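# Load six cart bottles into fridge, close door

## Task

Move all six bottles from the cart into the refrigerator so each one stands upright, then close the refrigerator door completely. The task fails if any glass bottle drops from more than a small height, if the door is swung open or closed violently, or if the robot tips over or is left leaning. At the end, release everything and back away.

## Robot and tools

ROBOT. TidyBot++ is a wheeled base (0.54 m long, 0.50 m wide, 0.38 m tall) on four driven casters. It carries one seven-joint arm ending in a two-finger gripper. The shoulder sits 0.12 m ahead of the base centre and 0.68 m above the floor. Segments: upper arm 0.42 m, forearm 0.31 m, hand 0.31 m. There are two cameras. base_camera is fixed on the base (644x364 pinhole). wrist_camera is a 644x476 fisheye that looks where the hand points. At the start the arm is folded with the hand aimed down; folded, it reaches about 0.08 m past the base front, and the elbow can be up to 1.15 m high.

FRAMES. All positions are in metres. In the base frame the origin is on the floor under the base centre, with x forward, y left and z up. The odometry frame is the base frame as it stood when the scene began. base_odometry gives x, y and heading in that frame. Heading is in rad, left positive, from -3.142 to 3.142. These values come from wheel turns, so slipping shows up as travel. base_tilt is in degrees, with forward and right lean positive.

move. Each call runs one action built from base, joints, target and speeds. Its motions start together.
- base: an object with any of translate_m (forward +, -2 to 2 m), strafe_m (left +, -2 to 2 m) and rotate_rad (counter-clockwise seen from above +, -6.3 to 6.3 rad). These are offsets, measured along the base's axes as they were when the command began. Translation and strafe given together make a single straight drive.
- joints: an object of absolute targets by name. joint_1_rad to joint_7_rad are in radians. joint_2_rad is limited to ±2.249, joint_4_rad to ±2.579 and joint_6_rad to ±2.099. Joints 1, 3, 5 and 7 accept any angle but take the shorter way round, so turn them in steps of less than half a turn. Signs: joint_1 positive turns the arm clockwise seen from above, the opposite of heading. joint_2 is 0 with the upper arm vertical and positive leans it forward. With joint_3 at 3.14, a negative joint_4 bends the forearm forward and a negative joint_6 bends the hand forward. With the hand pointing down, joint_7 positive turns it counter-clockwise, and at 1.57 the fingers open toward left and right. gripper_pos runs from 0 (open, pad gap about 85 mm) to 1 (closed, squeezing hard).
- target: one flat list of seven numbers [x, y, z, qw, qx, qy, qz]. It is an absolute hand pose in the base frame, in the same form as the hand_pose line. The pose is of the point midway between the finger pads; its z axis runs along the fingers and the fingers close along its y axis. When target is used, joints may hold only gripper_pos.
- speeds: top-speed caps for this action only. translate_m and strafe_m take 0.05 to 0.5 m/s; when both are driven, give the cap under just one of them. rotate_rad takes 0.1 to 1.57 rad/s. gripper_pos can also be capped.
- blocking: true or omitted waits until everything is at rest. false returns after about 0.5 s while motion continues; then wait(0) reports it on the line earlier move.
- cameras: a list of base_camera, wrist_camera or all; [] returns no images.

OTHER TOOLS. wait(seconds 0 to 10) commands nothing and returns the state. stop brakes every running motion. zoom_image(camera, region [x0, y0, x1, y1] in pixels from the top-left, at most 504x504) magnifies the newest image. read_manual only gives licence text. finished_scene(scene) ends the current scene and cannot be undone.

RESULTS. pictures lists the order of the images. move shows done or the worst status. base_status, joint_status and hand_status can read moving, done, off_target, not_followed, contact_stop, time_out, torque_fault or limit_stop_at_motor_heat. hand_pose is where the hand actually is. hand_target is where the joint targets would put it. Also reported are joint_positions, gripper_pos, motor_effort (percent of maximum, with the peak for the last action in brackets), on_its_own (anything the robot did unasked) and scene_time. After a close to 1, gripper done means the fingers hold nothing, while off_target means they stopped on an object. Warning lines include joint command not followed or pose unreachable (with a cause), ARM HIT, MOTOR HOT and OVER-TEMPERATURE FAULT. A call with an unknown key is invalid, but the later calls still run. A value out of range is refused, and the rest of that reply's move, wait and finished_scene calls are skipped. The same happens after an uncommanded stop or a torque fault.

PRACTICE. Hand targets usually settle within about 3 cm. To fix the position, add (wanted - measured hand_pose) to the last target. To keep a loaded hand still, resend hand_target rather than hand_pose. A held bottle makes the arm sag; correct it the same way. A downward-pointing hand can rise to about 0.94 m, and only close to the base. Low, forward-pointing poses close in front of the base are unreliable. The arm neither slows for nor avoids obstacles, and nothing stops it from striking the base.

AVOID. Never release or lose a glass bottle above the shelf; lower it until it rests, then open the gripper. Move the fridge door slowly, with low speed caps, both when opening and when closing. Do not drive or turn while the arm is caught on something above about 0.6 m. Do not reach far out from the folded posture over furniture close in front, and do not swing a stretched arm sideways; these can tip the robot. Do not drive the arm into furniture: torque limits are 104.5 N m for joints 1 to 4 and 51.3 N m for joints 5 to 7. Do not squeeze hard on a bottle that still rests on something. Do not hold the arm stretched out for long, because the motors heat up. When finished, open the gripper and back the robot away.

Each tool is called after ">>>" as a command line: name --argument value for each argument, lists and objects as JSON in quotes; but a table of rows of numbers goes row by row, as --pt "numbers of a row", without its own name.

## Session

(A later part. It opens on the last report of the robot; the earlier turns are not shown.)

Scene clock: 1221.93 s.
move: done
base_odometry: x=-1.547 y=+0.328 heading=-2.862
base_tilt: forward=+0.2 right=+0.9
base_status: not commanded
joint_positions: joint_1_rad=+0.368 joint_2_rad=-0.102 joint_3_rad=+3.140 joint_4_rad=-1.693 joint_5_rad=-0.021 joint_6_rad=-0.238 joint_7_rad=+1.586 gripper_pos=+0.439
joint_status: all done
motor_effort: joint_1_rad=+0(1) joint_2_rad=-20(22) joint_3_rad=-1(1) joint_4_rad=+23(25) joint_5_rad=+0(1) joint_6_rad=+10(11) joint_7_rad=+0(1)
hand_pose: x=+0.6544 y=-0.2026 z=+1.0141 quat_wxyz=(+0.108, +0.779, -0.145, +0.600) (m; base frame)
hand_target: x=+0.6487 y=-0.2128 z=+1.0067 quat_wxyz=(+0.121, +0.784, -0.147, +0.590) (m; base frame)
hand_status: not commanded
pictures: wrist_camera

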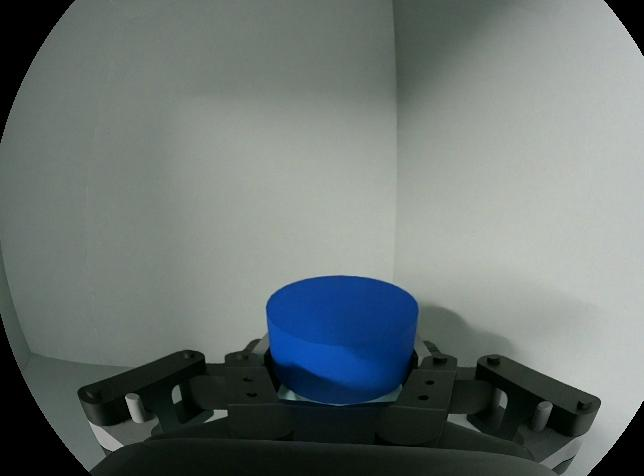

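>>> move --joints '{"gripper_pos": 0.0}' --cameras '["wrist_camera"]'

Scene clock: 1227.20 s.
move: done
base_odometry: x=-1.547 y=+0.328 heading=-2.862
base_tilt: forward=+0.2 right=+0.8
base_status: not commanded
joint_positions: joint_1_rad=+0.368 joint_2_rad=-0.102 joint_3_rad=+3.140 joint_4_rad=-1.694 joint_5_rad=-0.021 joint_6_rad=-0.238 joint_7_rad=+1.586 gripper_pos=+0.000
joint_status: all done
motor_effort: joint_1_rad=+0(0) joint_2_rad=-18(20) joint_3_rad=-1(1) joint_4_rad=+22(23) joint_5_rad=-1(1) joint_6_rad=+9(9) joint_7_rad=+0(1)
hand_pose: x=+0.6544 y=-0.2026 z=+1.0141 quat_wxyz=(+0.108, +0.779, -0.145, +0.600) (m; base frame)
hand_target: x=+0.6487 y=-0.2128 z=+1.0067 quat_wxyz=(+0.121, +0.784, -0.147, +0.590) (m; base frame)
hand_status: not commanded
pictures: wrist_camera

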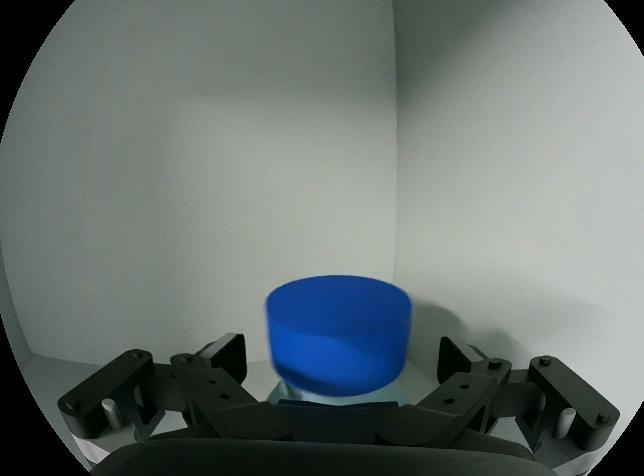

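>>> move --base '{"translate_m": -0.85, "strafe_m": 0.31}' --cameras '["wrist_camera"]'

Scene clock: 1275.67 s.
move: done
base_odometry: x=-0.644 y=+0.264 heading=-2.862
base_tilt: forward=+0.2 right=+0.8
base_status: done
joint_positions: joint_1_rad=+0.369 joint_2_rad=-0.105 joint_3_rad=+3.140 joint_4_rad=-1.694 joint_5_rad=-0.021 joint_6_rad=-0.238 joint_7_rad=+1.586 gripper_pos=+0.000
joint_status: not commanded
motor_effort: joint_1_rad=+0(1) joint_2_rad=-18(23) joint_3_rad=+0(2) joint_4_rad=+22(22) joint_5_rad=+0(1) joint_6_rad=+9(9) joint_7_rad=+0(1)
hand_pose: x=+0.6532 y=-0.2026 z=+1.0160 quat_wxyz=(+0.108, +0.778, -0.145, +0.602) (m; base frame)
hand_target: x=+0.6487 y=-0.2128 z=+1.0067 quat_wxyz=(+0.121, +0.784, -0.147, +0.590) (m; base frame)
hand_status: not commanded
pictures: wrist_camera

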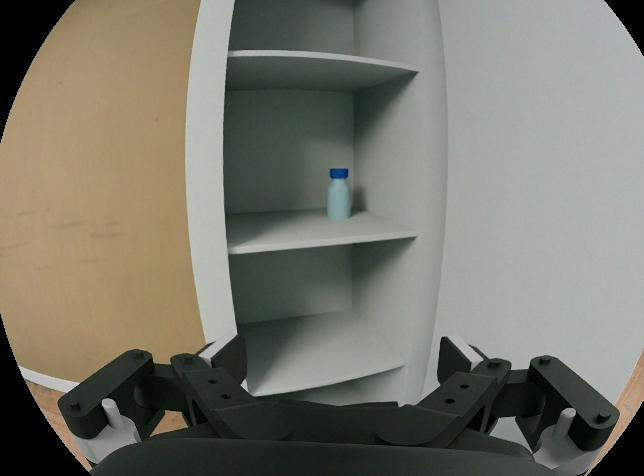

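>>> move --base '{"translate_m": -1.083, "strafe_m": 0.107, "rotate_rad": -1.592}' --speeds '{"rotate_rad": 1.2}' --joints '{"joint_1_rad": 0.0, "joint_2_rad": -0.708, "joint_4_rad": -2.024, "joint_6_rad": -0.5}' --cameras '["wrist_camera"]'

Scene clock: 1286.80 s.
move: done
base_odometry: x=+0.426 y=+0.461 heading=+1.829
base_tilt: forward=+0.2 right=+0.9
base_status: done
joint_positions: joint_1_rad=+0.016 joint_2_rad=-0.695 joint_3_rad=+3.141 joint_4_rad=-2.003 joint_5_rad=-0.021 joint_6_rad=-0.429 joint_7_rad=+1.586 gripper_pos=+0.000
joint_status: all done
motor_effort: joint_1_rad=+0(3) joint_2_rad=+2(22) joint_3_rad=+0(3) joint_4_rad=+21(22) joint_5_rad=-1(1) joint_6_rad=+8(9) joint_7_rad=+0(1)
hand_pose: x=+0.4601 y=-0.0010 z=+1.0350 quat_wxyz=(+0.001, +0.763, -0.004, +0.646) (m; base frame)
hand_target: x=+0.4515 y=-0.0034 z=+1.0052 quat_wxyz=(+0.010, +0.788, +0.000, +0.615) (m; base frame)
hand_status: not commanded
pictures: wrist_camera

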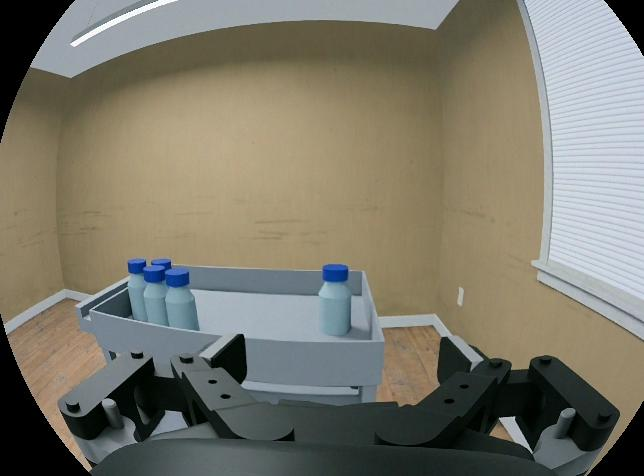

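>>> move --base '{"translate_m": 0.22, "strafe_m": 0.011}' --speeds '{"translate_m": 0.3}' --joints '{"joint_1_rad": 0.0, "joint_2_rad": -0.217, "joint_4_rad": -2.14, "joint_6_rad": 0.118}' --cameras '["wrist_camera"]'

Scene clock: 1303.53 s.
move: done
base_odometry: x=+0.360 y=+0.671 heading=+1.829
base_tilt: forward=+0.2 right=+0.9
base_status: done
joint_positions: joint_1_rad=+0.016 joint_2_rad=-0.222 joint_3_rad=+3.141 joint_4_rad=-2.119 joint_5_rad=-0.021 joint_6_rad=+0.057 joint_7_rad=+1.586 gripper_pos=+0.000
joint_status: all done
motor_effort: joint_1_rad=+0(1) joint_2_rad=-13(17) joint_3_rad=-1(1) joint_4_rad=+21(22) joint_5_rad=+0(1) joint_6_rad=+8(9) joint_7_rad=-1(1)
hand_pose: x=+0.6244 y=-0.0067 z=+0.9088 quat_wxyz=(+0.003, +0.796, -0.009, +0.606) (m; base frame)
hand_target: x=+0.6263 y=+0.0025 z=+0.9120 quat_wxyz=(+0.003, +0.785, +0.007, +0.620) (m; base frame)
hand_status: not commanded
pictures: wrist_camera

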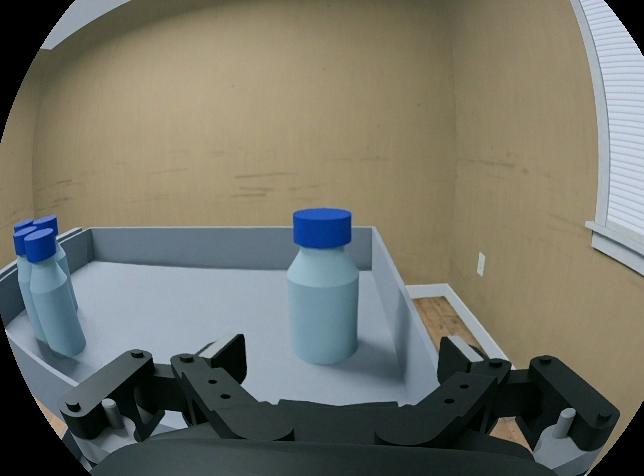

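>>> move --base '{"translate_m": 0.13, "strafe_m": 0.017}' --speeds '{"translate_m": 0.2}' --cameras '["wrist_camera"]'

Scene clock: 1326.47 s.
move: done
base_odometry: x=+0.310 y=+0.792 heading=+1.828
base_tilt: forward=+0.2 right=+0.8
base_status: done
joint_positions: joint_1_rad=+0.016 joint_2_rad=-0.220 joint_3_rad=+3.141 joint_4_rad=-2.120 joint_5_rad=-0.021 joint_6_rad=+0.061 joint_7_rad=+1.586 gripper_pos=+0.000
joint_status: not commanded
motor_effort: joint_1_rad=+0(0) joint_2_rad=-13(16) joint_3_rad=+0(1) joint_4_rad=+21(21) joint_5_rad=+0(1) joint_6_rad=+8(9) joint_7_rad=-1(1)
hand_pose: x=+0.6246 y=-0.0067 z=+0.9081 quat_wxyz=(+0.003, +0.795, -0.009, +0.606) (m; base frame)
hand_target: x=+0.6263 y=+0.0025 z=+0.9120 quat_wxyz=(+0.003, +0.785, +0.007, +0.620) (m; base frame)
hand_status: not commanded
pictures: wrist_camera

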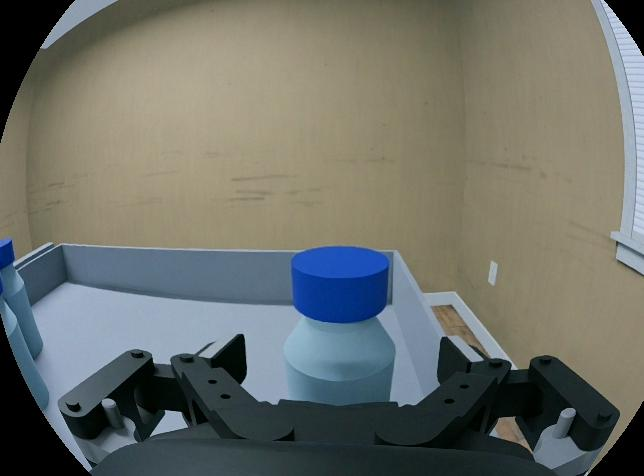

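>>> move --base '{"translate_m": 0.06}' --speeds '{"translate_m": 0.15}' --joints '{"joint_2_rad": -0.212, "joint_4_rad": -2.155}' --cameras '["wrist_camera"]'

Scene clock: 1334.80 s.
move: done
base_odometry: x=+0.295 y=+0.851 heading=+1.829
base_tilt: forward=+0.2 right=+0.9
base_status: done
joint_positions: joint_1_rad=+0.016 joint_2_rad=-0.217 joint_3_rad=+3.141 joint_4_rad=-2.139 joint_5_rad=-0.021 joint_6_rad=+0.063 joint_7_rad=+1.586 gripper_pos=+0.000
joint_status: all done
motor_effort: joint_1_rad=+0(1) joint_2_rad=-13(15) joint_3_rad=+0(1) joint_4_rad=+21(22) joint_5_rad=-1(1) joint_6_rad=+8(9) joint_7_rad=+0(1)
hand_pose: x=+0.6221 y=-0.0067 z=+0.8958 quat_wxyz=(+0.003, +0.801, -0.009, +0.598) (m; base frame)
hand_target: x=+0.6246 y=+0.0025 z=+0.9005 quat_wxyz=(+0.003, +0.791, +0.007, +0.612) (m; base frame)
hand_status: not commanded
pictures: wrist_camera

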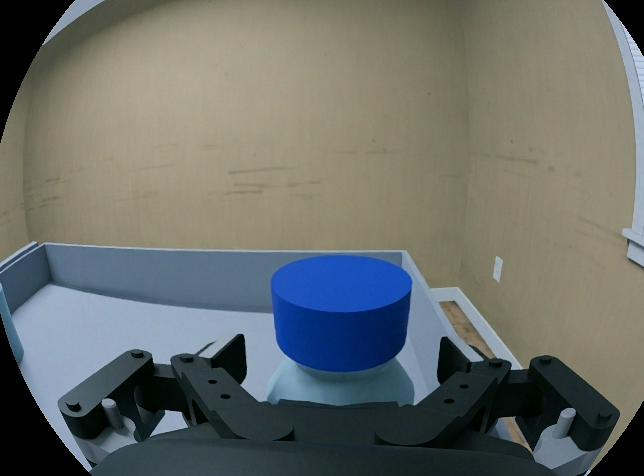

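>>> move --base '{"translate_m": 0.012}' --speeds '{"translate_m": 0.1}' --joints '{"joint_2_rad": -0.22, "joint_4_rad": -2.115}' --cameras '[]'

>>> move --joints '{"gripper_pos": 0.5}' --cameras '["wrist_camera"]'

Scene clock: 1347.67 s.
move: done
base_odometry: x=+0.291 y=+0.862 heading=+1.829
base_tilt: forward=+0.3 right=+0.8
base_status: done
joint_positions: joint_1_rad=+0.016 joint_2_rad=-0.219 joint_3_rad=+3.141 joint_4_rad=-2.108 joint_5_rad=-0.021 joint_6_rad=+0.066 joint_7_rad=+1.586 gripper_pos=+0.000
joint_status: all done
motor_effort: joint_1_rad=+0(0) joint_2_rad=-13(17) joint_3_rad=+0(1) joint_4_rad=+21(22) joint_5_rad=+0(1) joint_6_rad=+8(9) joint_7_rad=+0(1)
hand_pose: x=+0.6276 y=-0.0067 z=+0.9163 quat_wxyz=(+0.003, +0.791, -0.009, +0.612) (m; base frame)
hand_target: x=+0.6299 y=+0.0025 z=+0.9285 quat_wxyz=(+0.004, +0.776, +0.007, +0.631) (m; base frame)
hand_status: not commanded
pictures: none
No camera images: "cameras" was empty.

Scene clock: 1348.50 s.
move: off_target
base_odometry: x=+0.291 y=+0.862 heading=+1.829
base_tilt: forward=+0.2 right=+0.9
base_status: not commanded
joint_positions: joint_1_rad=+0.016 joint_2_rad=-0.219 joint_3_rad=+3.141 joint_4_rad=-2.108 joint_5_rad=-0.021 joint_6_rad=+0.066 joint_7_rad=+1.586 gripper_pos=+0.422
joint_status: gripper_pos off_target (ended at +0.422, target +0.500)
motor_effort: joint_1_rad=+0(1) joint_2_rad=-13(13) joint_3_rad=-1(1) joint_4_rad=+21(22) joint_5_rad=+0(1) joint_6_rad=+9(9) joint_7_rad=+0(1)
hand_pose: x=+0.6276 y=-0.0067 z=+0.9165 quat_wxyz=(+0.003, +0.790, -0.009, +0.613) (m; base frame)
hand_target: x=+0.6299 y=+0.0025 z=+0.9285 quat_wxyz=(+0.004, +0.776, +0.007, +0.631) (m; base frame)
hand_status: not commanded
pictures: wrist_camera

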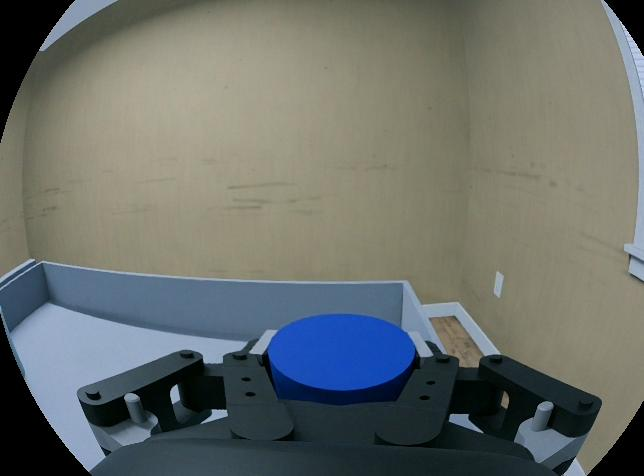

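>>> move --joints '{"joint_2_rad": -0.28, "joint_4_rad": -1.92, "joint_6_rad": -0.19, "gripper_pos": 0.62}' --cameras '["wrist_camera"]'

>>> move --joints '{"joint_2_rad": -0.29, "joint_4_rad": -1.55, "joint_6_rad": -0.56, "gripper_pos": 0.65}' --cameras '["wrist_camera"]'

Scene clock: 1361.77 s.
move: off_target
base_odometry: x=+0.291 y=+0.862 heading=+1.829
base_tilt: forward=+0.2 right=+0.8
base_status: not commanded
joint_positions: joint_1_rad=+0.016 joint_2_rad=-0.259 joint_3_rad=+3.141 joint_4_rad=-1.935 joint_5_rad=-0.021 joint_6_rad=-0.136 joint_7_rad=+1.586 gripper_pos=+0.422
joint_status: gripper_pos off_target (ended at +0.422, target +0.620); the others done
motor_effort: joint_1_rad=+0(0) joint_2_rad=-16(19) joint_3_rad=+0(1) joint_4_rad=+26(27) joint_5_rad=-1(1) joint_6_rad=+11(13) joint_7_rad=+0(1)
hand_pose: x=+0.6261 y=-0.0053 z=+0.9815 quat_wxyz=(+0.002, +0.787, -0.007, +0.617) (m; base frame)
hand_target: x=+0.6172 y=-0.0005 z=+0.9847 quat_wxyz=(+0.007, +0.793, +0.004, +0.610) (m; base frame)
hand_status: not commanded
pictures: wrist_camera

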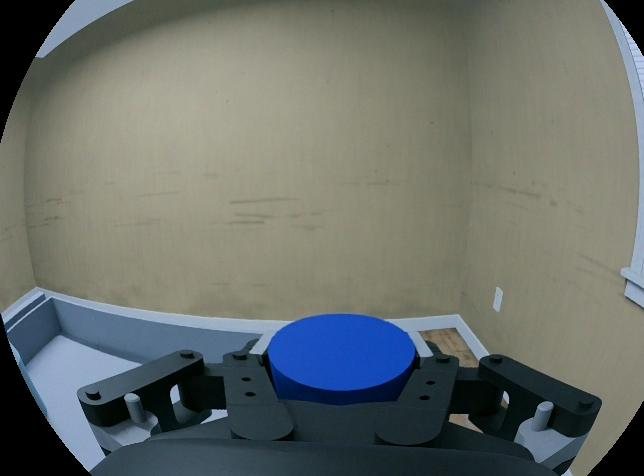

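Scene clock: 1363.57 s.
move: off_target
base_odometry: x=+0.291 y=+0.862 heading=+1.829
base_tilt: forward=+0.2 right=+0.9
base_status: not commanded
joint_positions: joint_1_rad=+0.016 joint_2_rad=-0.267 joint_3_rad=+3.141 joint_4_rad=-1.568 joint_5_rad=-0.021 joint_6_rad=-0.505 joint_7_rad=+1.586 gripper_pos=+0.422
joint_status: gripper_pos off_target (ended at +0.422, target +0.650); the others done
motor_effort: joint_1_rad=+0(0) joint_2_rad=-14(18) joint_3_rad=-1(1) joint_4_rad=+25(27) joint_5_rad=+0(1) joint_6_rad=+11(12) joint_7_rad=+1(1)
hand_pose: x=+0.6136 y=-0.0028 z=+1.0992 quat_wxyz=(+0.000, +0.785, -0.004, +0.619) (m; base frame)
hand_target: x=+0.5996 y=-0.0039 z=+1.1044 quat_wxyz=(+0.010, +0.789, -0.001, +0.614) (m; base frame)
hand_status: not commanded
pictures: wrist_camera

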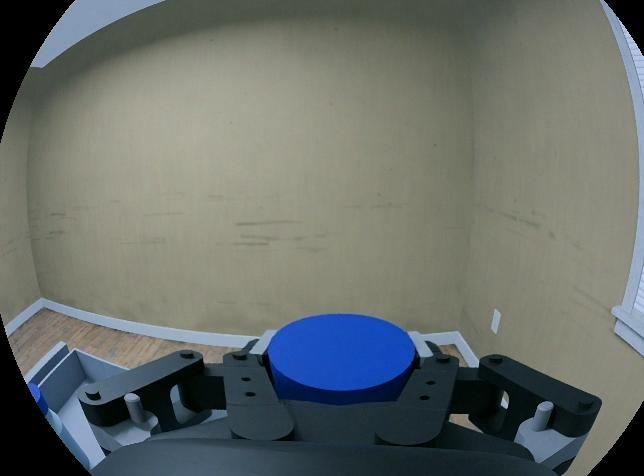

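>>> move --base '{"translate_m": -0.6}' --speeds '{"translate_m": 0.4}' --cameras '[]'

>>> move --base '{"translate_m": 0.532, "strafe_m": 1.257, "rotate_rad": 1.593}' --speeds '{"rotate_rad": 0.9}' --cameras '["wrist_camera"]'

Scene clock: 1380.97 s.
move: done
base_odometry: x=+0.444 y=+0.282 heading=+1.829
base_tilt: forward=+0.2 right=+0.8
base_status: done
joint_positions: joint_1_rad=+0.014 joint_2_rad=-0.278 joint_3_rad=+3.141 joint_4_rad=-1.567 joint_5_rad=-0.021 joint_6_rad=-0.511 joint_7_rad=+1.586 gripper_pos=+0.422
joint_status: not commanded
motor_effort: joint_1_rad=+0(2) joint_2_rad=-14(19) joint_3_rad=+0(4) joint_4_rad=+25(26) joint_5_rad=-1(1) joint_6_rad=+11(12) joint_7_rad=+0(1)
hand_pose: x=+0.6087 y=-0.0016 z=+1.1030 quat_wxyz=(-0.001, +0.783, -0.003, +0.621) (m; base frame)
hand_target: x=+0.5996 y=-0.0039 z=+1.1044 quat_wxyz=(+0.010, +0.789, -0.001, +0.614) (m; base frame)
hand_status: not commanded
pictures: none
No camera images: "cameras" was empty.

Scene clock: 1385.27 s.
move: done
base_odometry: x=-0.907 y=+0.476 heading=-2.862
base_tilt: forward=+0.2 right=+0.8
base_status: done
joint_positions: joint_1_rad=+0.008 joint_2_rad=-0.276 joint_3_rad=+3.143 joint_4_rad=-1.567 joint_5_rad=-0.021 joint_6_rad=-0.512 joint_7_rad=+1.586 gripper_pos=+0.422
joint_status: not commanded
motor_effort: joint_1_rad=+0(4) joint_2_rad=-14(18) joint_3_rad=+1(5) joint_4_rad=+25(26) joint_5_rad=-1(2) joint_6_rad=+11(12) joint_7_rad=+0(1)
hand_pose: x=+0.6094 y=+0.0000 z=+1.1022 quat_wxyz=(-0.002, +0.784, -0.002, +0.621) (m; base frame)
hand_target: x=+0.5996 y=-0.0039 z=+1.1044 quat_wxyz=(+0.010, +0.789, -0.001, +0.614) (m; base frame)
hand_status: not commanded
pictures: wrist_camera

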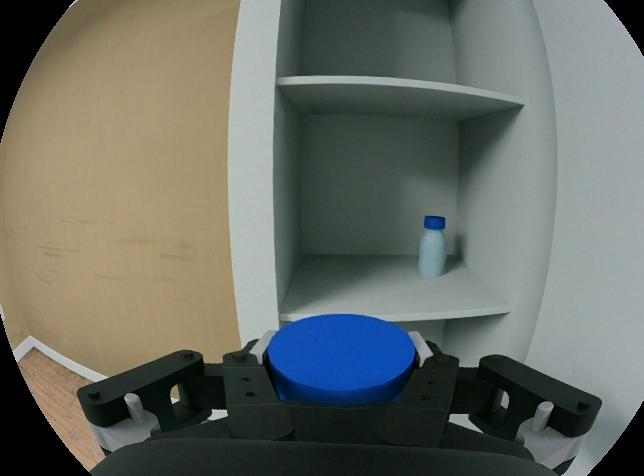

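>>> move --base '{"translate_m": 0.35}' --speeds '{"translate_m": 0.3}' --joints '{"joint_2_rad": -0.092, "joint_4_rad": -1.388, "joint_6_rad": -0.41}' --cameras '["wrist_camera"]'

Scene clock: 1411.97 s.
move: done
base_odometry: x=-1.244 y=+0.379 heading=-2.862
base_tilt: forward=+0.2 right=+0.8
base_status: done
joint_positions: joint_1_rad=+0.008 joint_2_rad=-0.073 joint_3_rad=+3.143 joint_4_rad=-1.405 joint_5_rad=-0.021 joint_6_rad=-0.473 joint_7_rad=+1.586 gripper_pos=+0.422
joint_status: all done
motor_effort: joint_1_rad=+0(0) joint_2_rad=-22(26) joint_3_rad=-1(1) joint_4_rad=+25(27) joint_5_rad=-1(1) joint_6_rad=+11(13) joint_7_rad=-1(1)
hand_pose: x=+0.6967 y=-0.0009 z=+1.1035 quat_wxyz=(-0.002, +0.785, -0.002, +0.620) (m; base frame)
hand_target: x=+0.6913 y=-0.0026 z=+1.1442 quat_wxyz=(+0.009, +0.753, +0.001, +0.658) (m; base frame)
hand_status: not commanded
pictures: wrist_camera

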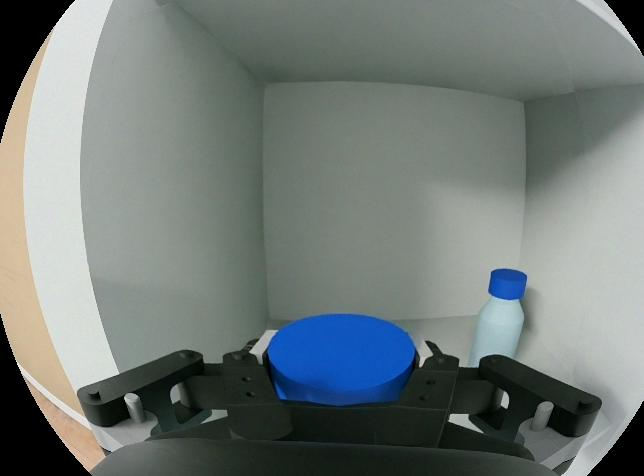

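>>> move --base '{"translate_m": 0.25, "strafe_m": 0.008}' --speeds '{"translate_m": 0.2}' --cameras '[]'

>>> move --joints '{"joint_2_rad": -0.12, "joint_4_rad": -1.59, "joint_6_rad": -0.24}' --cameras '["wrist_camera"]'

Scene clock: 1444.27 s.
move: done
base_odometry: x=-1.482 y=+0.303 heading=-2.862
base_tilt: forward=+0.2 right=+0.8
base_status: done
joint_positions: joint_1_rad=+0.008 joint_2_rad=-0.075 joint_3_rad=+3.143 joint_4_rad=-1.404 joint_5_rad=-0.021 joint_6_rad=-0.473 joint_7_rad=+1.586 gripper_pos=+0.422
joint_status: not commanded
motor_effort: joint_1_rad=+0(1) joint_2_rad=-23(25) joint_3_rad=+0(2) joint_4_rad=+25(26) joint_5_rad=-1(1) joint_6_rad=+11(12) joint_7_rad=+0(1)
hand_pose: x=+0.6957 y=-0.0009 z=+1.1052 quat_wxyz=(-0.002, +0.784, -0.002, +0.621) (m; base frame)
hand_target: x=+0.6913 y=-0.0026 z=+1.1442 quat_wxyz=(+0.009, +0.753, +0.001, +0.658) (m; base frame)
hand_status: not commanded
pictures: none
No camera images: "cameras" was empty.

Scene clock: 1445.73 s.
move: done
base_odometry: x=-1.482 y=+0.303 heading=-2.862
base_tilt: forward=+0.2 right=+0.8
base_status: not commanded
joint_positions: joint_1_rad=+0.008 joint_2_rad=-0.091 joint_3_rad=+3.143 joint_4_rad=-1.593 joint_5_rad=-0.021 joint_6_rad=-0.317 joint_7_rad=+1.586 gripper_pos=+0.422
joint_status: all done
motor_effort: joint_1_rad=+0(1) joint_2_rad=-22(24) joint_3_rad=+0(1) joint_4_rad=+26(27) joint_5_rad=+0(1) joint_6_rad=+12(13) joint_7_rad=+0(1)
hand_pose: x=+0.6962 y=-0.0019 z=+1.0454 quat_wxyz=(-0.001, +0.790, -0.003, +0.614) (m; base frame)
hand_target: x=+0.6897 y=-0.0010 z=+1.0880 quat_wxyz=(+0.008, +0.755, +0.003, +0.656) (m; base frame)
hand_status: not commanded
pictures: wrist_camera

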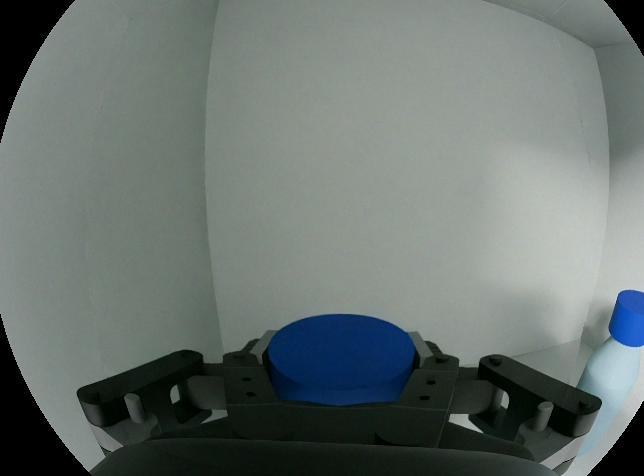

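>>> move --joints '{"joint_2_rad": -0.123, "joint_4_rad": -1.62, "joint_6_rad": -0.21}' --cameras '[]'

>>> move --joints '{"joint_2_rad": -0.125, "joint_4_rad": -1.641, "joint_6_rad": -0.19}' --cameras '[]'

>>> move --joints '{"joint_2_rad": -0.127, "joint_4_rad": -1.662, "joint_6_rad": -0.17}' --cameras '["wrist_camera"]'

Scene clock: 1452.60 s.
move: done
base_odometry: x=-1.482 y=+0.303 heading=-2.862
base_tilt: forward=+0.2 right=+0.8
base_status: not commanded
joint_positions: joint_1_rad=+0.008 joint_2_rad=-0.094 joint_3_rad=+3.143 joint_4_rad=-1.621 joint_5_rad=-0.021 joint_6_rad=-0.283 joint_7_rad=+1.586 gripper_pos=+0.422
joint_status: all done
motor_effort: joint_1_rad=+0(0) joint_2_rad=-22(23) joint_3_rad=-1(1) joint_4_rad=+25(27) joint_5_rad=-1(1) joint_6_rad=+11(12) joint_7_rad=+1(1)
hand_pose: x=+0.6958 y=-0.0021 z=+1.0407 quat_wxyz=(-0.001, +0.786, -0.004, +0.618) (m; base frame)
hand_target: x=+0.6893 y=-0.0007 z=+1.0803 quat_wxyz=(+0.008, +0.754, +0.004, +0.657) (m; base frame)
hand_status: not commanded
pictures: none
No camera images: "cameras" was empty.

Scene clock: 1453.20 s.
move: done
base_odometry: x=-1.482 y=+0.303 heading=-2.862
base_tilt: forward=+0.2 right=+0.8
base_status: not commanded
joint_positions: joint_1_rad=+0.008 joint_2_rad=-0.097 joint_3_rad=+3.143 joint_4_rad=-1.641 joint_5_rad=-0.021 joint_6_rad=-0.262 joint_7_rad=+1.586 gripper_pos=+0.422
joint_status: all done
motor_effort: joint_1_rad=+0(0) joint_2_rad=-22(23) joint_3_rad=-1(1) joint_4_rad=+26(27) joint_5_rad=-1(1) joint_6_rad=+11(12) joint_7_rad=+0(1)
hand_pose: x=+0.6954 y=-0.0022 z=+1.0359 quat_wxyz=(-0.001, +0.786, -0.004, +0.619) (m; base frame)
hand_target: x=+0.6889 y=-0.0005 z=+1.0746 quat_wxyz=(+0.007, +0.753, +0.004, +0.658) (m; base frame)
hand_status: not commanded
pictures: none
No camera images: "cameras" was empty.

Scene clock: 1453.80 s.
move: done
base_odometry: x=-1.482 y=+0.303 heading=-2.862
base_tilt: forward=+0.2 right=+0.9
base_status: not commanded
joint_positions: joint_1_rad=+0.008 joint_2_rad=-0.098 joint_3_rad=+3.143 joint_4_rad=-1.661 joint_5_rad=-0.021 joint_6_rad=-0.241 joint_7_rad=+1.586 gripper_pos=+0.422
joint_status: all done
motor_effort: joint_1_rad=+0(0) joint_2_rad=-22(22) joint_3_rad=+0(1) joint_4_rad=+25(26) joint_5_rad=+0(1) joint_6_rad=+11(12) joint_7_rad=+0(1)
hand_pose: x=+0.6949 y=-0.0023 z=+1.0311 quat_wxyz=(-0.001, +0.785, -0.004, +0.620) (m; base frame)
hand_target: x=+0.6884 y=-0.0003 z=+1.0688 quat_wxyz=(+0.007, +0.753, +0.004, +0.658) (m; base frame)
hand_status: not commanded
pictures: wrist_camera

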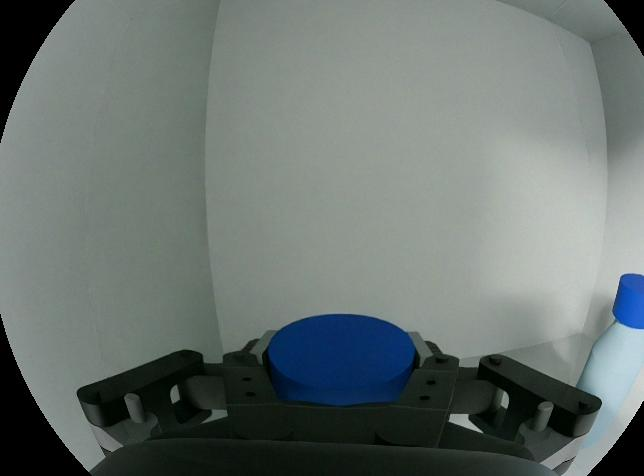

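>>> move --joints '{"joint_2_rad": -0.128, "joint_4_rad": -1.683, "joint_6_rad": -0.15}' --cameras '[]'

>>> move --joints '{"joint_2_rad": -0.129, "joint_4_rad": -1.704, "joint_6_rad": -0.13}' --cameras '[]'

Scene clock: 1458.43 s.
move: done
base_odometry: x=-1.482 y=+0.303 heading=-2.862
base_tilt: forward=+0.2 right=+0.8
base_status: not commanded
joint_positions: joint_1_rad=+0.008 joint_2_rad=-0.104 joint_3_rad=+3.143 joint_4_rad=-1.677 joint_5_rad=-0.021 joint_6_rad=-0.218 joint_7_rad=+1.586 gripper_pos=+0.422
joint_status: all done
motor_effort: joint_1_rad=+0(1) joint_2_rad=-21(22) joint_3_rad=-1(1) joint_4_rad=+25(26) joint_5_rad=+0(1) joint_6_rad=+10(12) joint_7_rad=+0(1)
hand_pose: x=+0.6935 y=-0.0025 z=+1.0315 quat_wxyz=(-0.001, +0.780, -0.004, +0.625) (m; base frame)
hand_target: x=+0.6881 y=-0.0001 z=+1.0625 quat_wxyz=(+0.007, +0.753, +0.004, +0.658) (m; base frame)
hand_status: not commanded
pictures: none
No camera images: "cameras" was empty.

Scene clock: 1459.00 s.
move: done
base_odometry: x=-1.482 y=+0.303 heading=-2.862
base_tilt: forward=+0.1 right=+0.8
base_status: not commanded
joint_positions: joint_1_rad=+0.008 joint_2_rad=-0.109 joint_3_rad=+3.143 joint_4_rad=-1.694 joint_5_rad=-0.021 joint_6_rad=-0.193 joint_7_rad=+1.586 gripper_pos=+0.422
joint_status: all done
motor_effort: joint_1_rad=+0(1) joint_2_rad=-20(21) joint_3_rad=+0(1) joint_4_rad=+24(25) joint_5_rad=+0(1) joint_6_rad=+10(11) joint_7_rad=+0(1)
hand_pose: x=+0.6921 y=-0.0026 z=+1.0319 quat_wxyz=(+0.000, +0.776, -0.004, +0.630) (m; base frame)
hand_target: x=+0.6877 y=+0.0000 z=+1.0561 quat_wxyz=(+0.007, +0.753, +0.005, +0.658) (m; base frame)
hand_status: not commanded
pictures: none
No camera images: "cameras" was empty.

>>> move --joints '{"joint_2_rad": -0.104, "joint_4_rad": -1.685, "joint_6_rad": -0.24}' --cameras '[]'

>>> move --joints '{"gripper_pos": 0.0}' --cameras '["wrist_camera"]'

Scene clock: 1465.23 s.
move: done
base_odometry: x=-1.482 y=+0.303 heading=-2.862
base_tilt: forward=+0.2 right=+0.8
base_status: not commanded
joint_positions: joint_1_rad=+0.008 joint_2_rad=-0.107 joint_3_rad=+3.143 joint_4_rad=-1.676 joint_5_rad=-0.021 joint_6_rad=-0.228 joint_7_rad=+1.586 gripper_pos=+0.422
joint_status: all done
motor_effort: joint_1_rad=+0(1) joint_2_rad=-20(21) joint_3_rad=+0(1) joint_4_rad=+23(25) joint_5_rad=+0(1) joint_6_rad=+10(11) joint_7_rad=+0(1)
hand_pose: x=+0.6916 y=-0.0024 z=+1.0310 quat_wxyz=(-0.001, +0.782, -0.004, +0.623) (m; base frame)
hand_target: x=+0.6913 y=-0.0010 z=+1.0200 quat_wxyz=(+0.008, +0.790, +0.004, +0.613) (m; base frame)
hand_status: not commanded
pictures: none
No camera images: "cameras" was empty.

Scene clock: 1466.13 s.
move: done
base_odometry: x=-1.482 y=+0.303 heading=-2.862
base_tilt: forward=+0.2 right=+0.9
base_status: not commanded
joint_positions: joint_1_rad=+0.008 joint_2_rad=-0.107 joint_3_rad=+3.143 joint_4_rad=-1.676 joint_5_rad=-0.021 joint_6_rad=-0.228 joint_7_rad=+1.586 gripper_pos=+0.000
joint_status: all done
motor_effort: joint_1_rad=+0(0) joint_2_rad=-18(19) joint_3_rad=+0(1) joint_4_rad=+22(22) joint_5_rad=+0(1) joint_6_rad=+8(9) joint_7_rad=-1(1)
hand_pose: x=+0.6917 y=-0.0024 z=+1.0310 quat_wxyz=(-0.001, +0.782, -0.004, +0.623) (m; base frame)
hand_target: x=+0.6913 y=-0.0010 z=+1.0200 quat_wxyz=(+0.008, +0.790, +0.004, +0.613) (m; base frame)
hand_status: not commanded
pictures: wrist_camera

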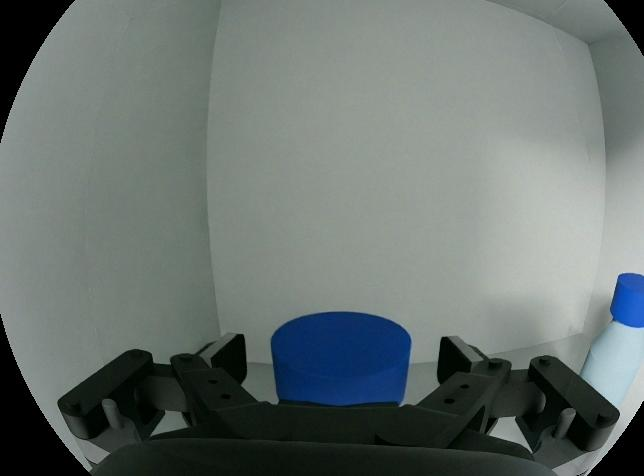

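>>> move --base '{"translate_m": -0.85, "strafe_m": 0.06}' --speeds '{"translate_m": 0.4}' --cameras '["wrist_camera"]'

Scene clock: 1511.20 s.
move: done
base_odometry: x=-0.648 y=+0.479 heading=-2.862
base_tilt: forward=+0.2 right=+0.9
base_status: done
joint_positions: joint_1_rad=+0.007 joint_2_rad=-0.108 joint_3_rad=+3.143 joint_4_rad=-1.676 joint_5_rad=-0.021 joint_6_rad=-0.228 joint_7_rad=+1.586 gripper_pos=+0.000
joint_status: not commanded
motor_effort: joint_1_rad=+0(1) joint_2_rad=-19(22) joint_3_rad=-1(2) joint_4_rad=+22(23) joint_5_rad=-1(1) joint_6_rad=+9(9) joint_7_rad=-1(1)
hand_pose: x=+0.6914 y=-0.0023 z=+1.0314 quat_wxyz=(-0.001, +0.782, -0.004, +0.623) (m; base frame)
hand_target: x=+0.6913 y=-0.0010 z=+1.0200 quat_wxyz=(+0.008, +0.790, +0.004, +0.613) (m; base frame)
hand_status: not commanded
pictures: wrist_camera

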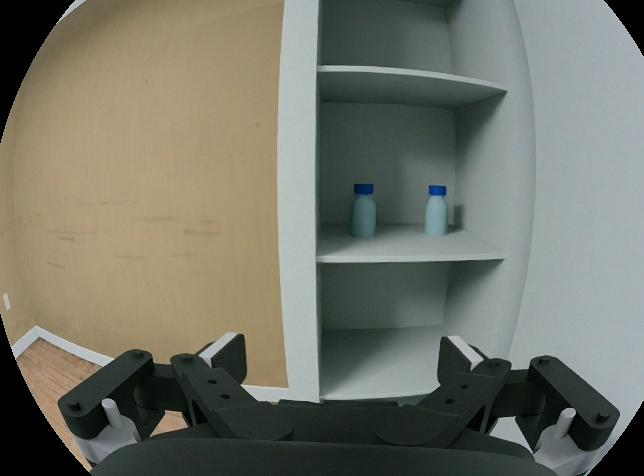

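>>> move --base '{"translate_m": -0.913, "strafe_m": 0.074}' --joints '{"joint_1_rad": 3.1, "joint_2_rad": -0.708, "joint_4_rad": -2.024, "joint_6_rad": -0.5}' --cameras '["wrist_camera"]'

Scene clock: 1627.27 s.
move: done
base_odometry: x=+0.250 y=+0.660 heading=-2.862
base_tilt: forward=+0.2 right=+0.8
base_status: done
joint_positions: joint_1_rad=+3.082 joint_2_rad=-0.691 joint_3_rad=+3.143 joint_4_rad=-2.002 joint_5_rad=-0.021 joint_6_rad=-0.428 joint_7_rad=+1.586 gripper_pos=+0.000
joint_status: all done
motor_effort: joint_1_rad=+0(2) joint_2_rad=+2(21) joint_3_rad=+0(3) joint_4_rad=+21(23) joint_5_rad=+0(2) joint_6_rad=+9(10) joint_7_rad=+0(1)
hand_pose: x=-0.2227 y=-0.0236 z=+1.0349 quat_wxyz=(+0.645, +0.023, -0.764, +0.024) (m; base frame)
hand_target: x=-0.2134 y=-0.0104 z=+1.0052 quat_wxyz=(+0.615, +0.017, -0.788, +0.003) (m; base frame)
hand_status: not commanded
pictures: wrist_camera

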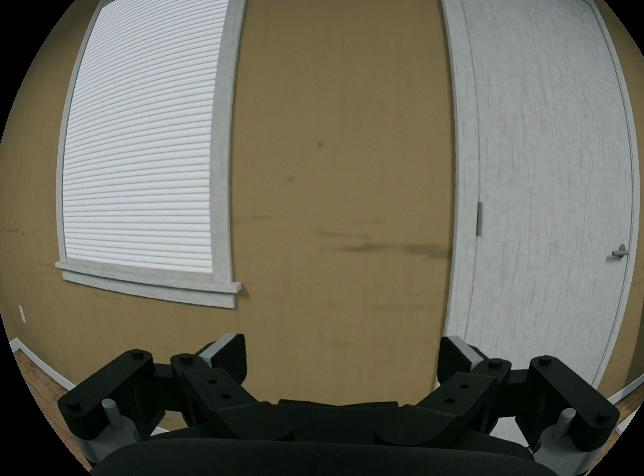

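>>> move --base '{"translate_m": -0.485, "strafe_m": -0.052, "rotate_rad": -0.768}' --joints '{"joint_1_rad": 0.0, "joint_2_rad": -0.4, "joint_4_rad": -2.1, "joint_6_rad": -0.05}'

Scene clock: 1665.90 s.
move: done
base_odometry: x=+0.702 y=+0.844 heading=+2.652
base_tilt: forward=+0.2 right=+0.8
base_status: done
joint_positions: joint_1_rad=+0.017 joint_2_rad=-0.418 joint_3_rad=+3.143 joint_4_rad=-2.077 joint_5_rad=-0.021 joint_6_rad=-0.110 joint_7_rad=+1.586 gripper_pos=+0.000
joint_status: all done
motor_effort: joint_1_rad=+0(2) joint_2_rad=-7(8) joint_3_rad=-1(2) joint_4_rad=+22(22) joint_5_rad=-1(1) joint_6_rad=+8(9) joint_7_rad=+0(1)
hand_pose: x=+0.5664 y=-0.0064 z=+0.9772 quat_wxyz=(+0.003, +0.774, -0.009, +0.634) (m; base frame)
hand_target: x=+0.5732 y=+0.0008 z=+0.9734 quat_wxyz=(+0.006, +0.768, +0.006, +0.641) (m; base frame)
hand_status: not commanded
pictures: base_camera, wrist_camera

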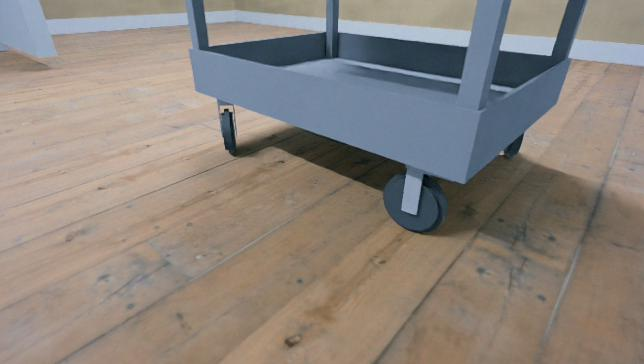

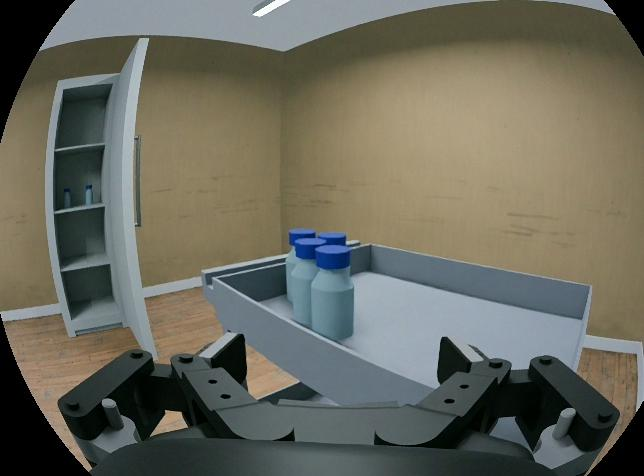

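>>> zoom_image --camera "wrist_camera" --region '[240, 200, 440, 360]'

Scaled by 2.520.

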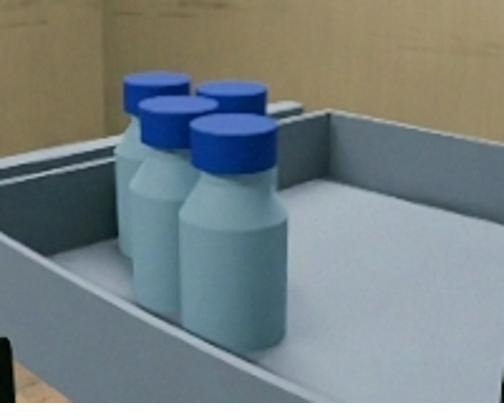

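>>> move --base '{"translate_m": 0.0907, "strafe_m": 0.1424, "rotate_rad": -0.156}' --joints '{"joint_1_rad": 0.0, "joint_2_rad": 0.012, "joint_4_rad": -1.915, "joint_6_rad": 0.11}' --cameras '["wrist_camera", "base_camera"]'

Scene clock: 1786.00 s.
move: done
base_odometry: x=+0.555 y=+0.761 heading=+2.495
base_tilt: forward=+0.2 right=+0.8
base_status: done
joint_positions: joint_1_rad=+0.006 joint_2_rad=+0.006 joint_3_rad=+3.143 joint_4_rad=-1.919 joint_5_rad=-0.021 joint_6_rad=+0.049 joint_7_rad=+1.586 gripper_pos=+0.000
joint_status: all done
motor_effort: joint_1_rad=+0(2) joint_2_rad=-21(24) joint_3_rad=-1(4) joint_4_rad=+21(22) joint_5_rad=+0(1) joint_6_rad=+8(9) joint_7_rad=+0(1)
hand_pose: x=+0.7132 y=-0.0031 z=+0.9002 quat_wxyz=(+0.001, +0.806, -0.005, +0.592) (m; base frame)
hand_target: x=+0.7206 y=+0.0024 z=+0.9170 quat_wxyz=(+0.004, +0.789, +0.007, +0.615) (m; base frame)
hand_status: not commanded
pictures: base_camera, wrist_camera

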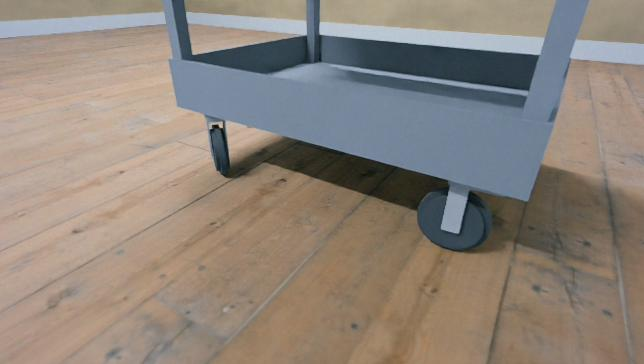

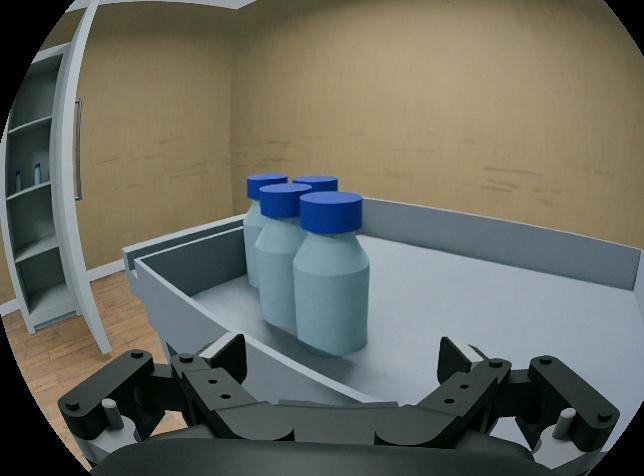

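>>> move --base '{"translate_m": 0.11, "strafe_m": 0.009}' --speeds '{"translate_m": 0.25}' --joints '{"joint_2_rad": 0.012, "joint_4_rad": -1.885, "joint_6_rad": 0.11}' --cameras '["wrist_camera"]'

Scene clock: 1804.03 s.
move: done
base_odometry: x=+0.462 y=+0.820 heading=+2.496
base_tilt: forward=+0.2 right=+0.9
base_status: done
joint_positions: joint_1_rad=+0.006 joint_2_rad=+0.014 joint_3_rad=+3.143 joint_4_rad=-1.885 joint_5_rad=-0.021 joint_6_rad=+0.055 joint_7_rad=+1.586 gripper_pos=+0.000
joint_status: all done
motor_effort: joint_1_rad=+0(1) joint_2_rad=-22(25) joint_3_rad=+0(1) joint_4_rad=+21(22) joint_5_rad=-1(1) joint_6_rad=+8(9) joint_7_rad=-1(1)
hand_pose: x=+0.7223 y=-0.0032 z=+0.9176 quat_wxyz=(+0.001, +0.797, -0.005, +0.605) (m; base frame)
hand_target: x=+0.7259 y=+0.0024 z=+0.9350 quat_wxyz=(+0.004, +0.779, +0.007, +0.627) (m; base frame)
hand_status: not commanded
pictures: wrist_camera

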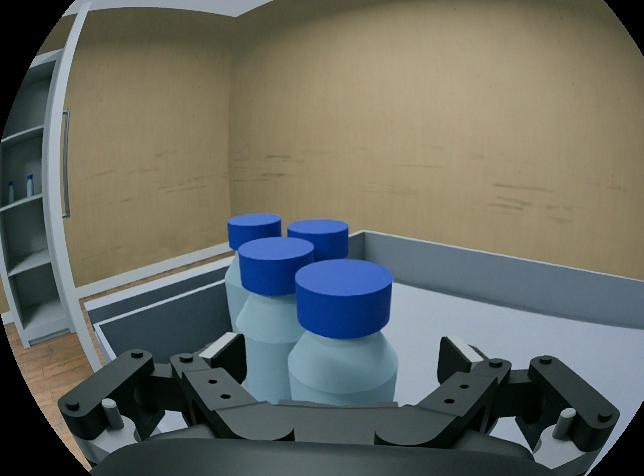

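>>> move --base '{"translate_m": 0.056, "strafe_m": -0.002}' --speeds '{"translate_m": 0.15}' --cameras '["wrist_camera"]'

>>> zoom_image --camera "wrist_camera" --region '[200, 200, 500, 440]'

Scene clock: 1813.63 s.
move: done
base_odometry: x=+0.418 y=+0.855 heading=+2.496
base_tilt: forward=+0.2 right=+0.8
base_status: done
joint_positions: joint_1_rad=+0.006 joint_2_rad=+0.011 joint_3_rad=+3.143 joint_4_rad=-1.883 joint_5_rad=-0.021 joint_6_rad=+0.056 joint_7_rad=+1.586 gripper_pos=+0.000
joint_status: not commanded
motor_effort: joint_1_rad=+0(1) joint_2_rad=-22(24) joint_3_rad=-1(1) joint_4_rad=+21(22) joint_5_rad=+0(1) joint_6_rad=+9(9) joint_7_rad=+1(1)
hand_pose: x=+0.7219 y=-0.0032 z=+0.9202 quat_wxyz=(+0.001, +0.795, -0.005, +0.606) (m; base frame)
hand_target: x=+0.7259 y=+0.0024 z=+0.9350 quat_wxyz=(+0.004, +0.779, +0.007, +0.627) (m; base frame)
hand_status: not commanded
pictures: wrist_camera

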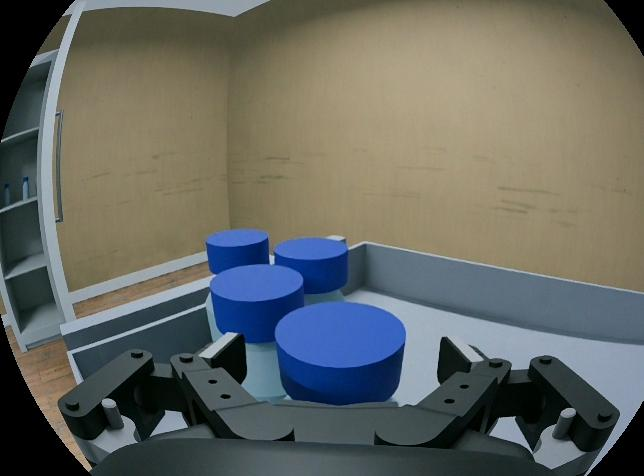

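Scaled by 1.680.

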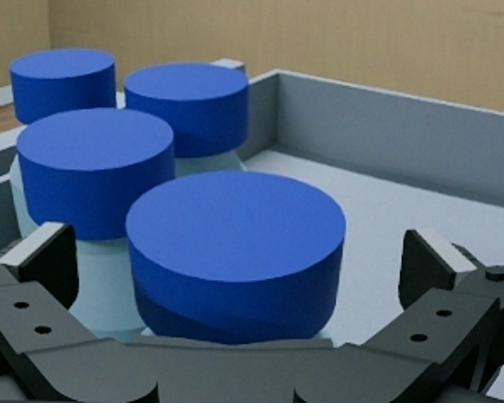

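>>> move --base '{"translate_m": 0.021}' --speeds '{"translate_m": 0.1}' --cameras '["wrist_camera"]'

>>> zoom_image --camera "wrist_camera" --region '[200, 200, 500, 440]'

Scene clock: 1822.50 s.
move: done
base_odometry: x=+0.401 y=+0.868 heading=+2.496
base_tilt: forward=+0.3 right=+0.8
base_status: done
joint_positions: joint_1_rad=+0.006 joint_2_rad=+0.013 joint_3_rad=+3.143 joint_4_rad=-1.881 joint_5_rad=-0.021 joint_6_rad=+0.056 joint_7_rad=+1.586 gripper_pos=+0.000
joint_status: not commanded
motor_effort: joint_1_rad=+0(1) joint_2_rad=-22(25) joint_3_rad=+0(2) joint_4_rad=+21(22) joint_5_rad=+0(1) joint_6_rad=+9(9) joint_7_rad=+0(1)
hand_pose: x=+0.7228 y=-0.0032 z=+0.9206 quat_wxyz=(+0.001, +0.795, -0.005, +0.607) (m; base frame)
hand_target: x=+0.7259 y=+0.0024 z=+0.9350 quat_wxyz=(+0.004, +0.779, +0.007, +0.627) (m; base frame)
hand_status: not commanded
pictures: wrist_camera

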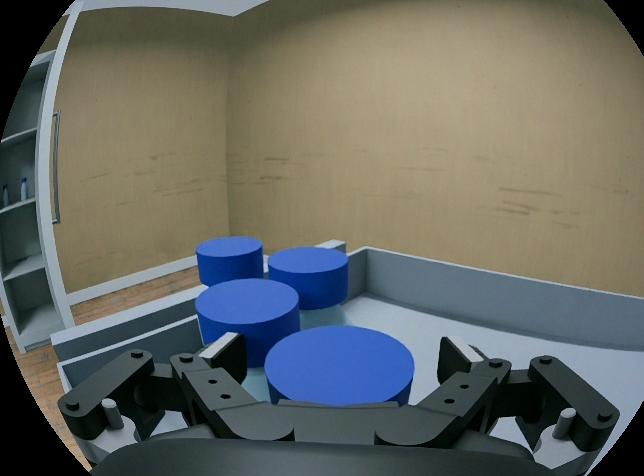

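Scaled by 1.680.

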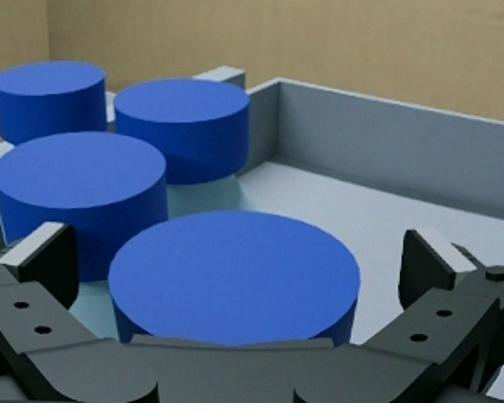

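>>> move --joints '{"joint_2_rad": 0.028, "joint_4_rad": -1.931, "joint_6_rad": 0.175}' --cameras '["wrist_camera"]'

>>> zoom_image --camera "wrist_camera" --region '[200, 200, 500, 440]'

Scene clock: 1837.50 s.
move: done
base_odometry: x=+0.401 y=+0.868 heading=+2.496
base_tilt: forward=+0.2 right=+0.8
base_status: not commanded
joint_positions: joint_1_rad=+0.006 joint_2_rad=+0.014 joint_3_rad=+3.143 joint_4_rad=-1.916 joint_5_rad=-0.021 joint_6_rad=+0.120 joint_7_rad=+1.586 gripper_pos=+0.000
joint_status: all done
motor_effort: joint_1_rad=+0(0) joint_2_rad=-22(22) joint_3_rad=-1(1) joint_4_rad=+21(22) joint_5_rad=+0(1) joint_6_rad=+8(9) joint_7_rad=-1(1)
hand_pose: x=+0.7215 y=-0.0036 z=+0.9184 quat_wxyz=(+0.001, +0.786, -0.006, +0.618) (m; base frame)
hand_target: x=+0.7260 y=+0.0031 z=+0.9175 quat_wxyz=(+0.003, +0.778, +0.008, +0.628) (m; base frame)
hand_status: not commanded
pictures: wrist_camera

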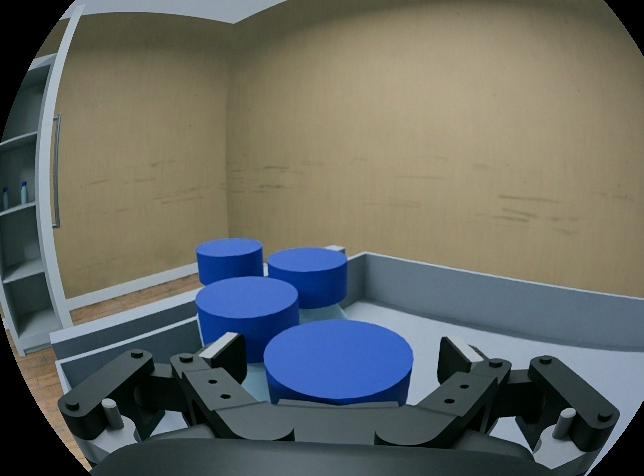

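Scaled by 1.680.

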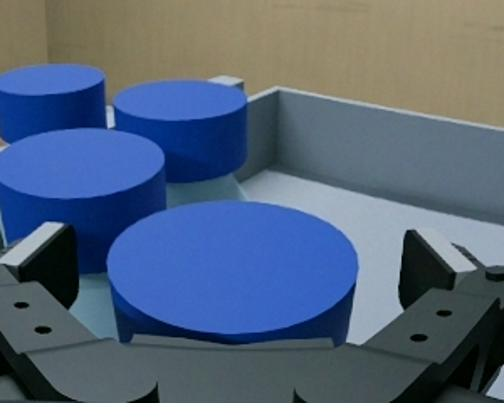

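>>> move --joints '{"joint_2_rad": 0.05, "joint_4_rad": -1.935}' --cameras '["wrist_camera"]'

>>> zoom_image --camera "wrist_camera" --region '[200, 200, 500, 440]'

Scene clock: 1847.07 s.
move: done
base_odometry: x=+0.401 y=+0.868 heading=+2.496
base_tilt: forward=+0.1 right=+0.9
base_status: not commanded
joint_positions: joint_1_rad=+0.006 joint_2_rad=+0.029 joint_3_rad=+3.143 joint_4_rad=-1.918 joint_5_rad=-0.021 joint_6_rad=+0.120 joint_7_rad=+1.586 gripper_pos=+0.000
joint_status: all done
motor_effort: joint_1_rad=+0(1) joint_2_rad=-21(23) joint_3_rad=+0(1) joint_4_rad=+21(21) joint_5_rad=+0(1) joint_6_rad=+8(9) joint_7_rad=+0(1)
hand_pose: x=+0.7247 y=-0.0036 z=+0.9081 quat_wxyz=(+0.001, +0.792, -0.006, +0.611) (m; base frame)
hand_target: x=+0.7302 y=+0.0031 z=+0.9017 quat_wxyz=(+0.003, +0.786, +0.008, +0.618) (m; base frame)
hand_status: not commanded
pictures: wrist_camera

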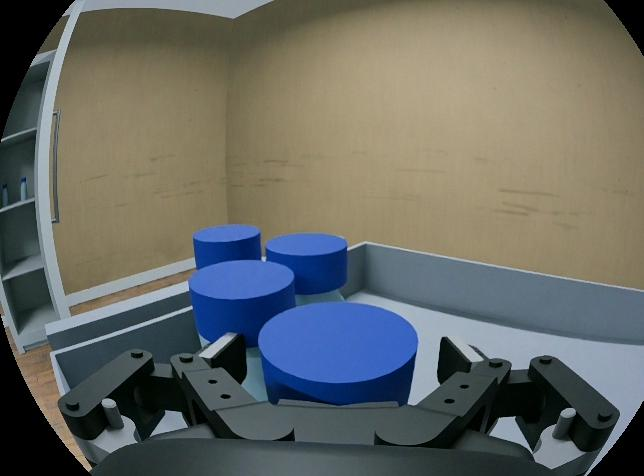

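Scaled by 1.680.

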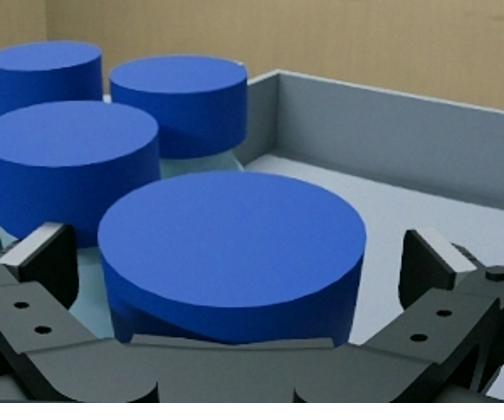

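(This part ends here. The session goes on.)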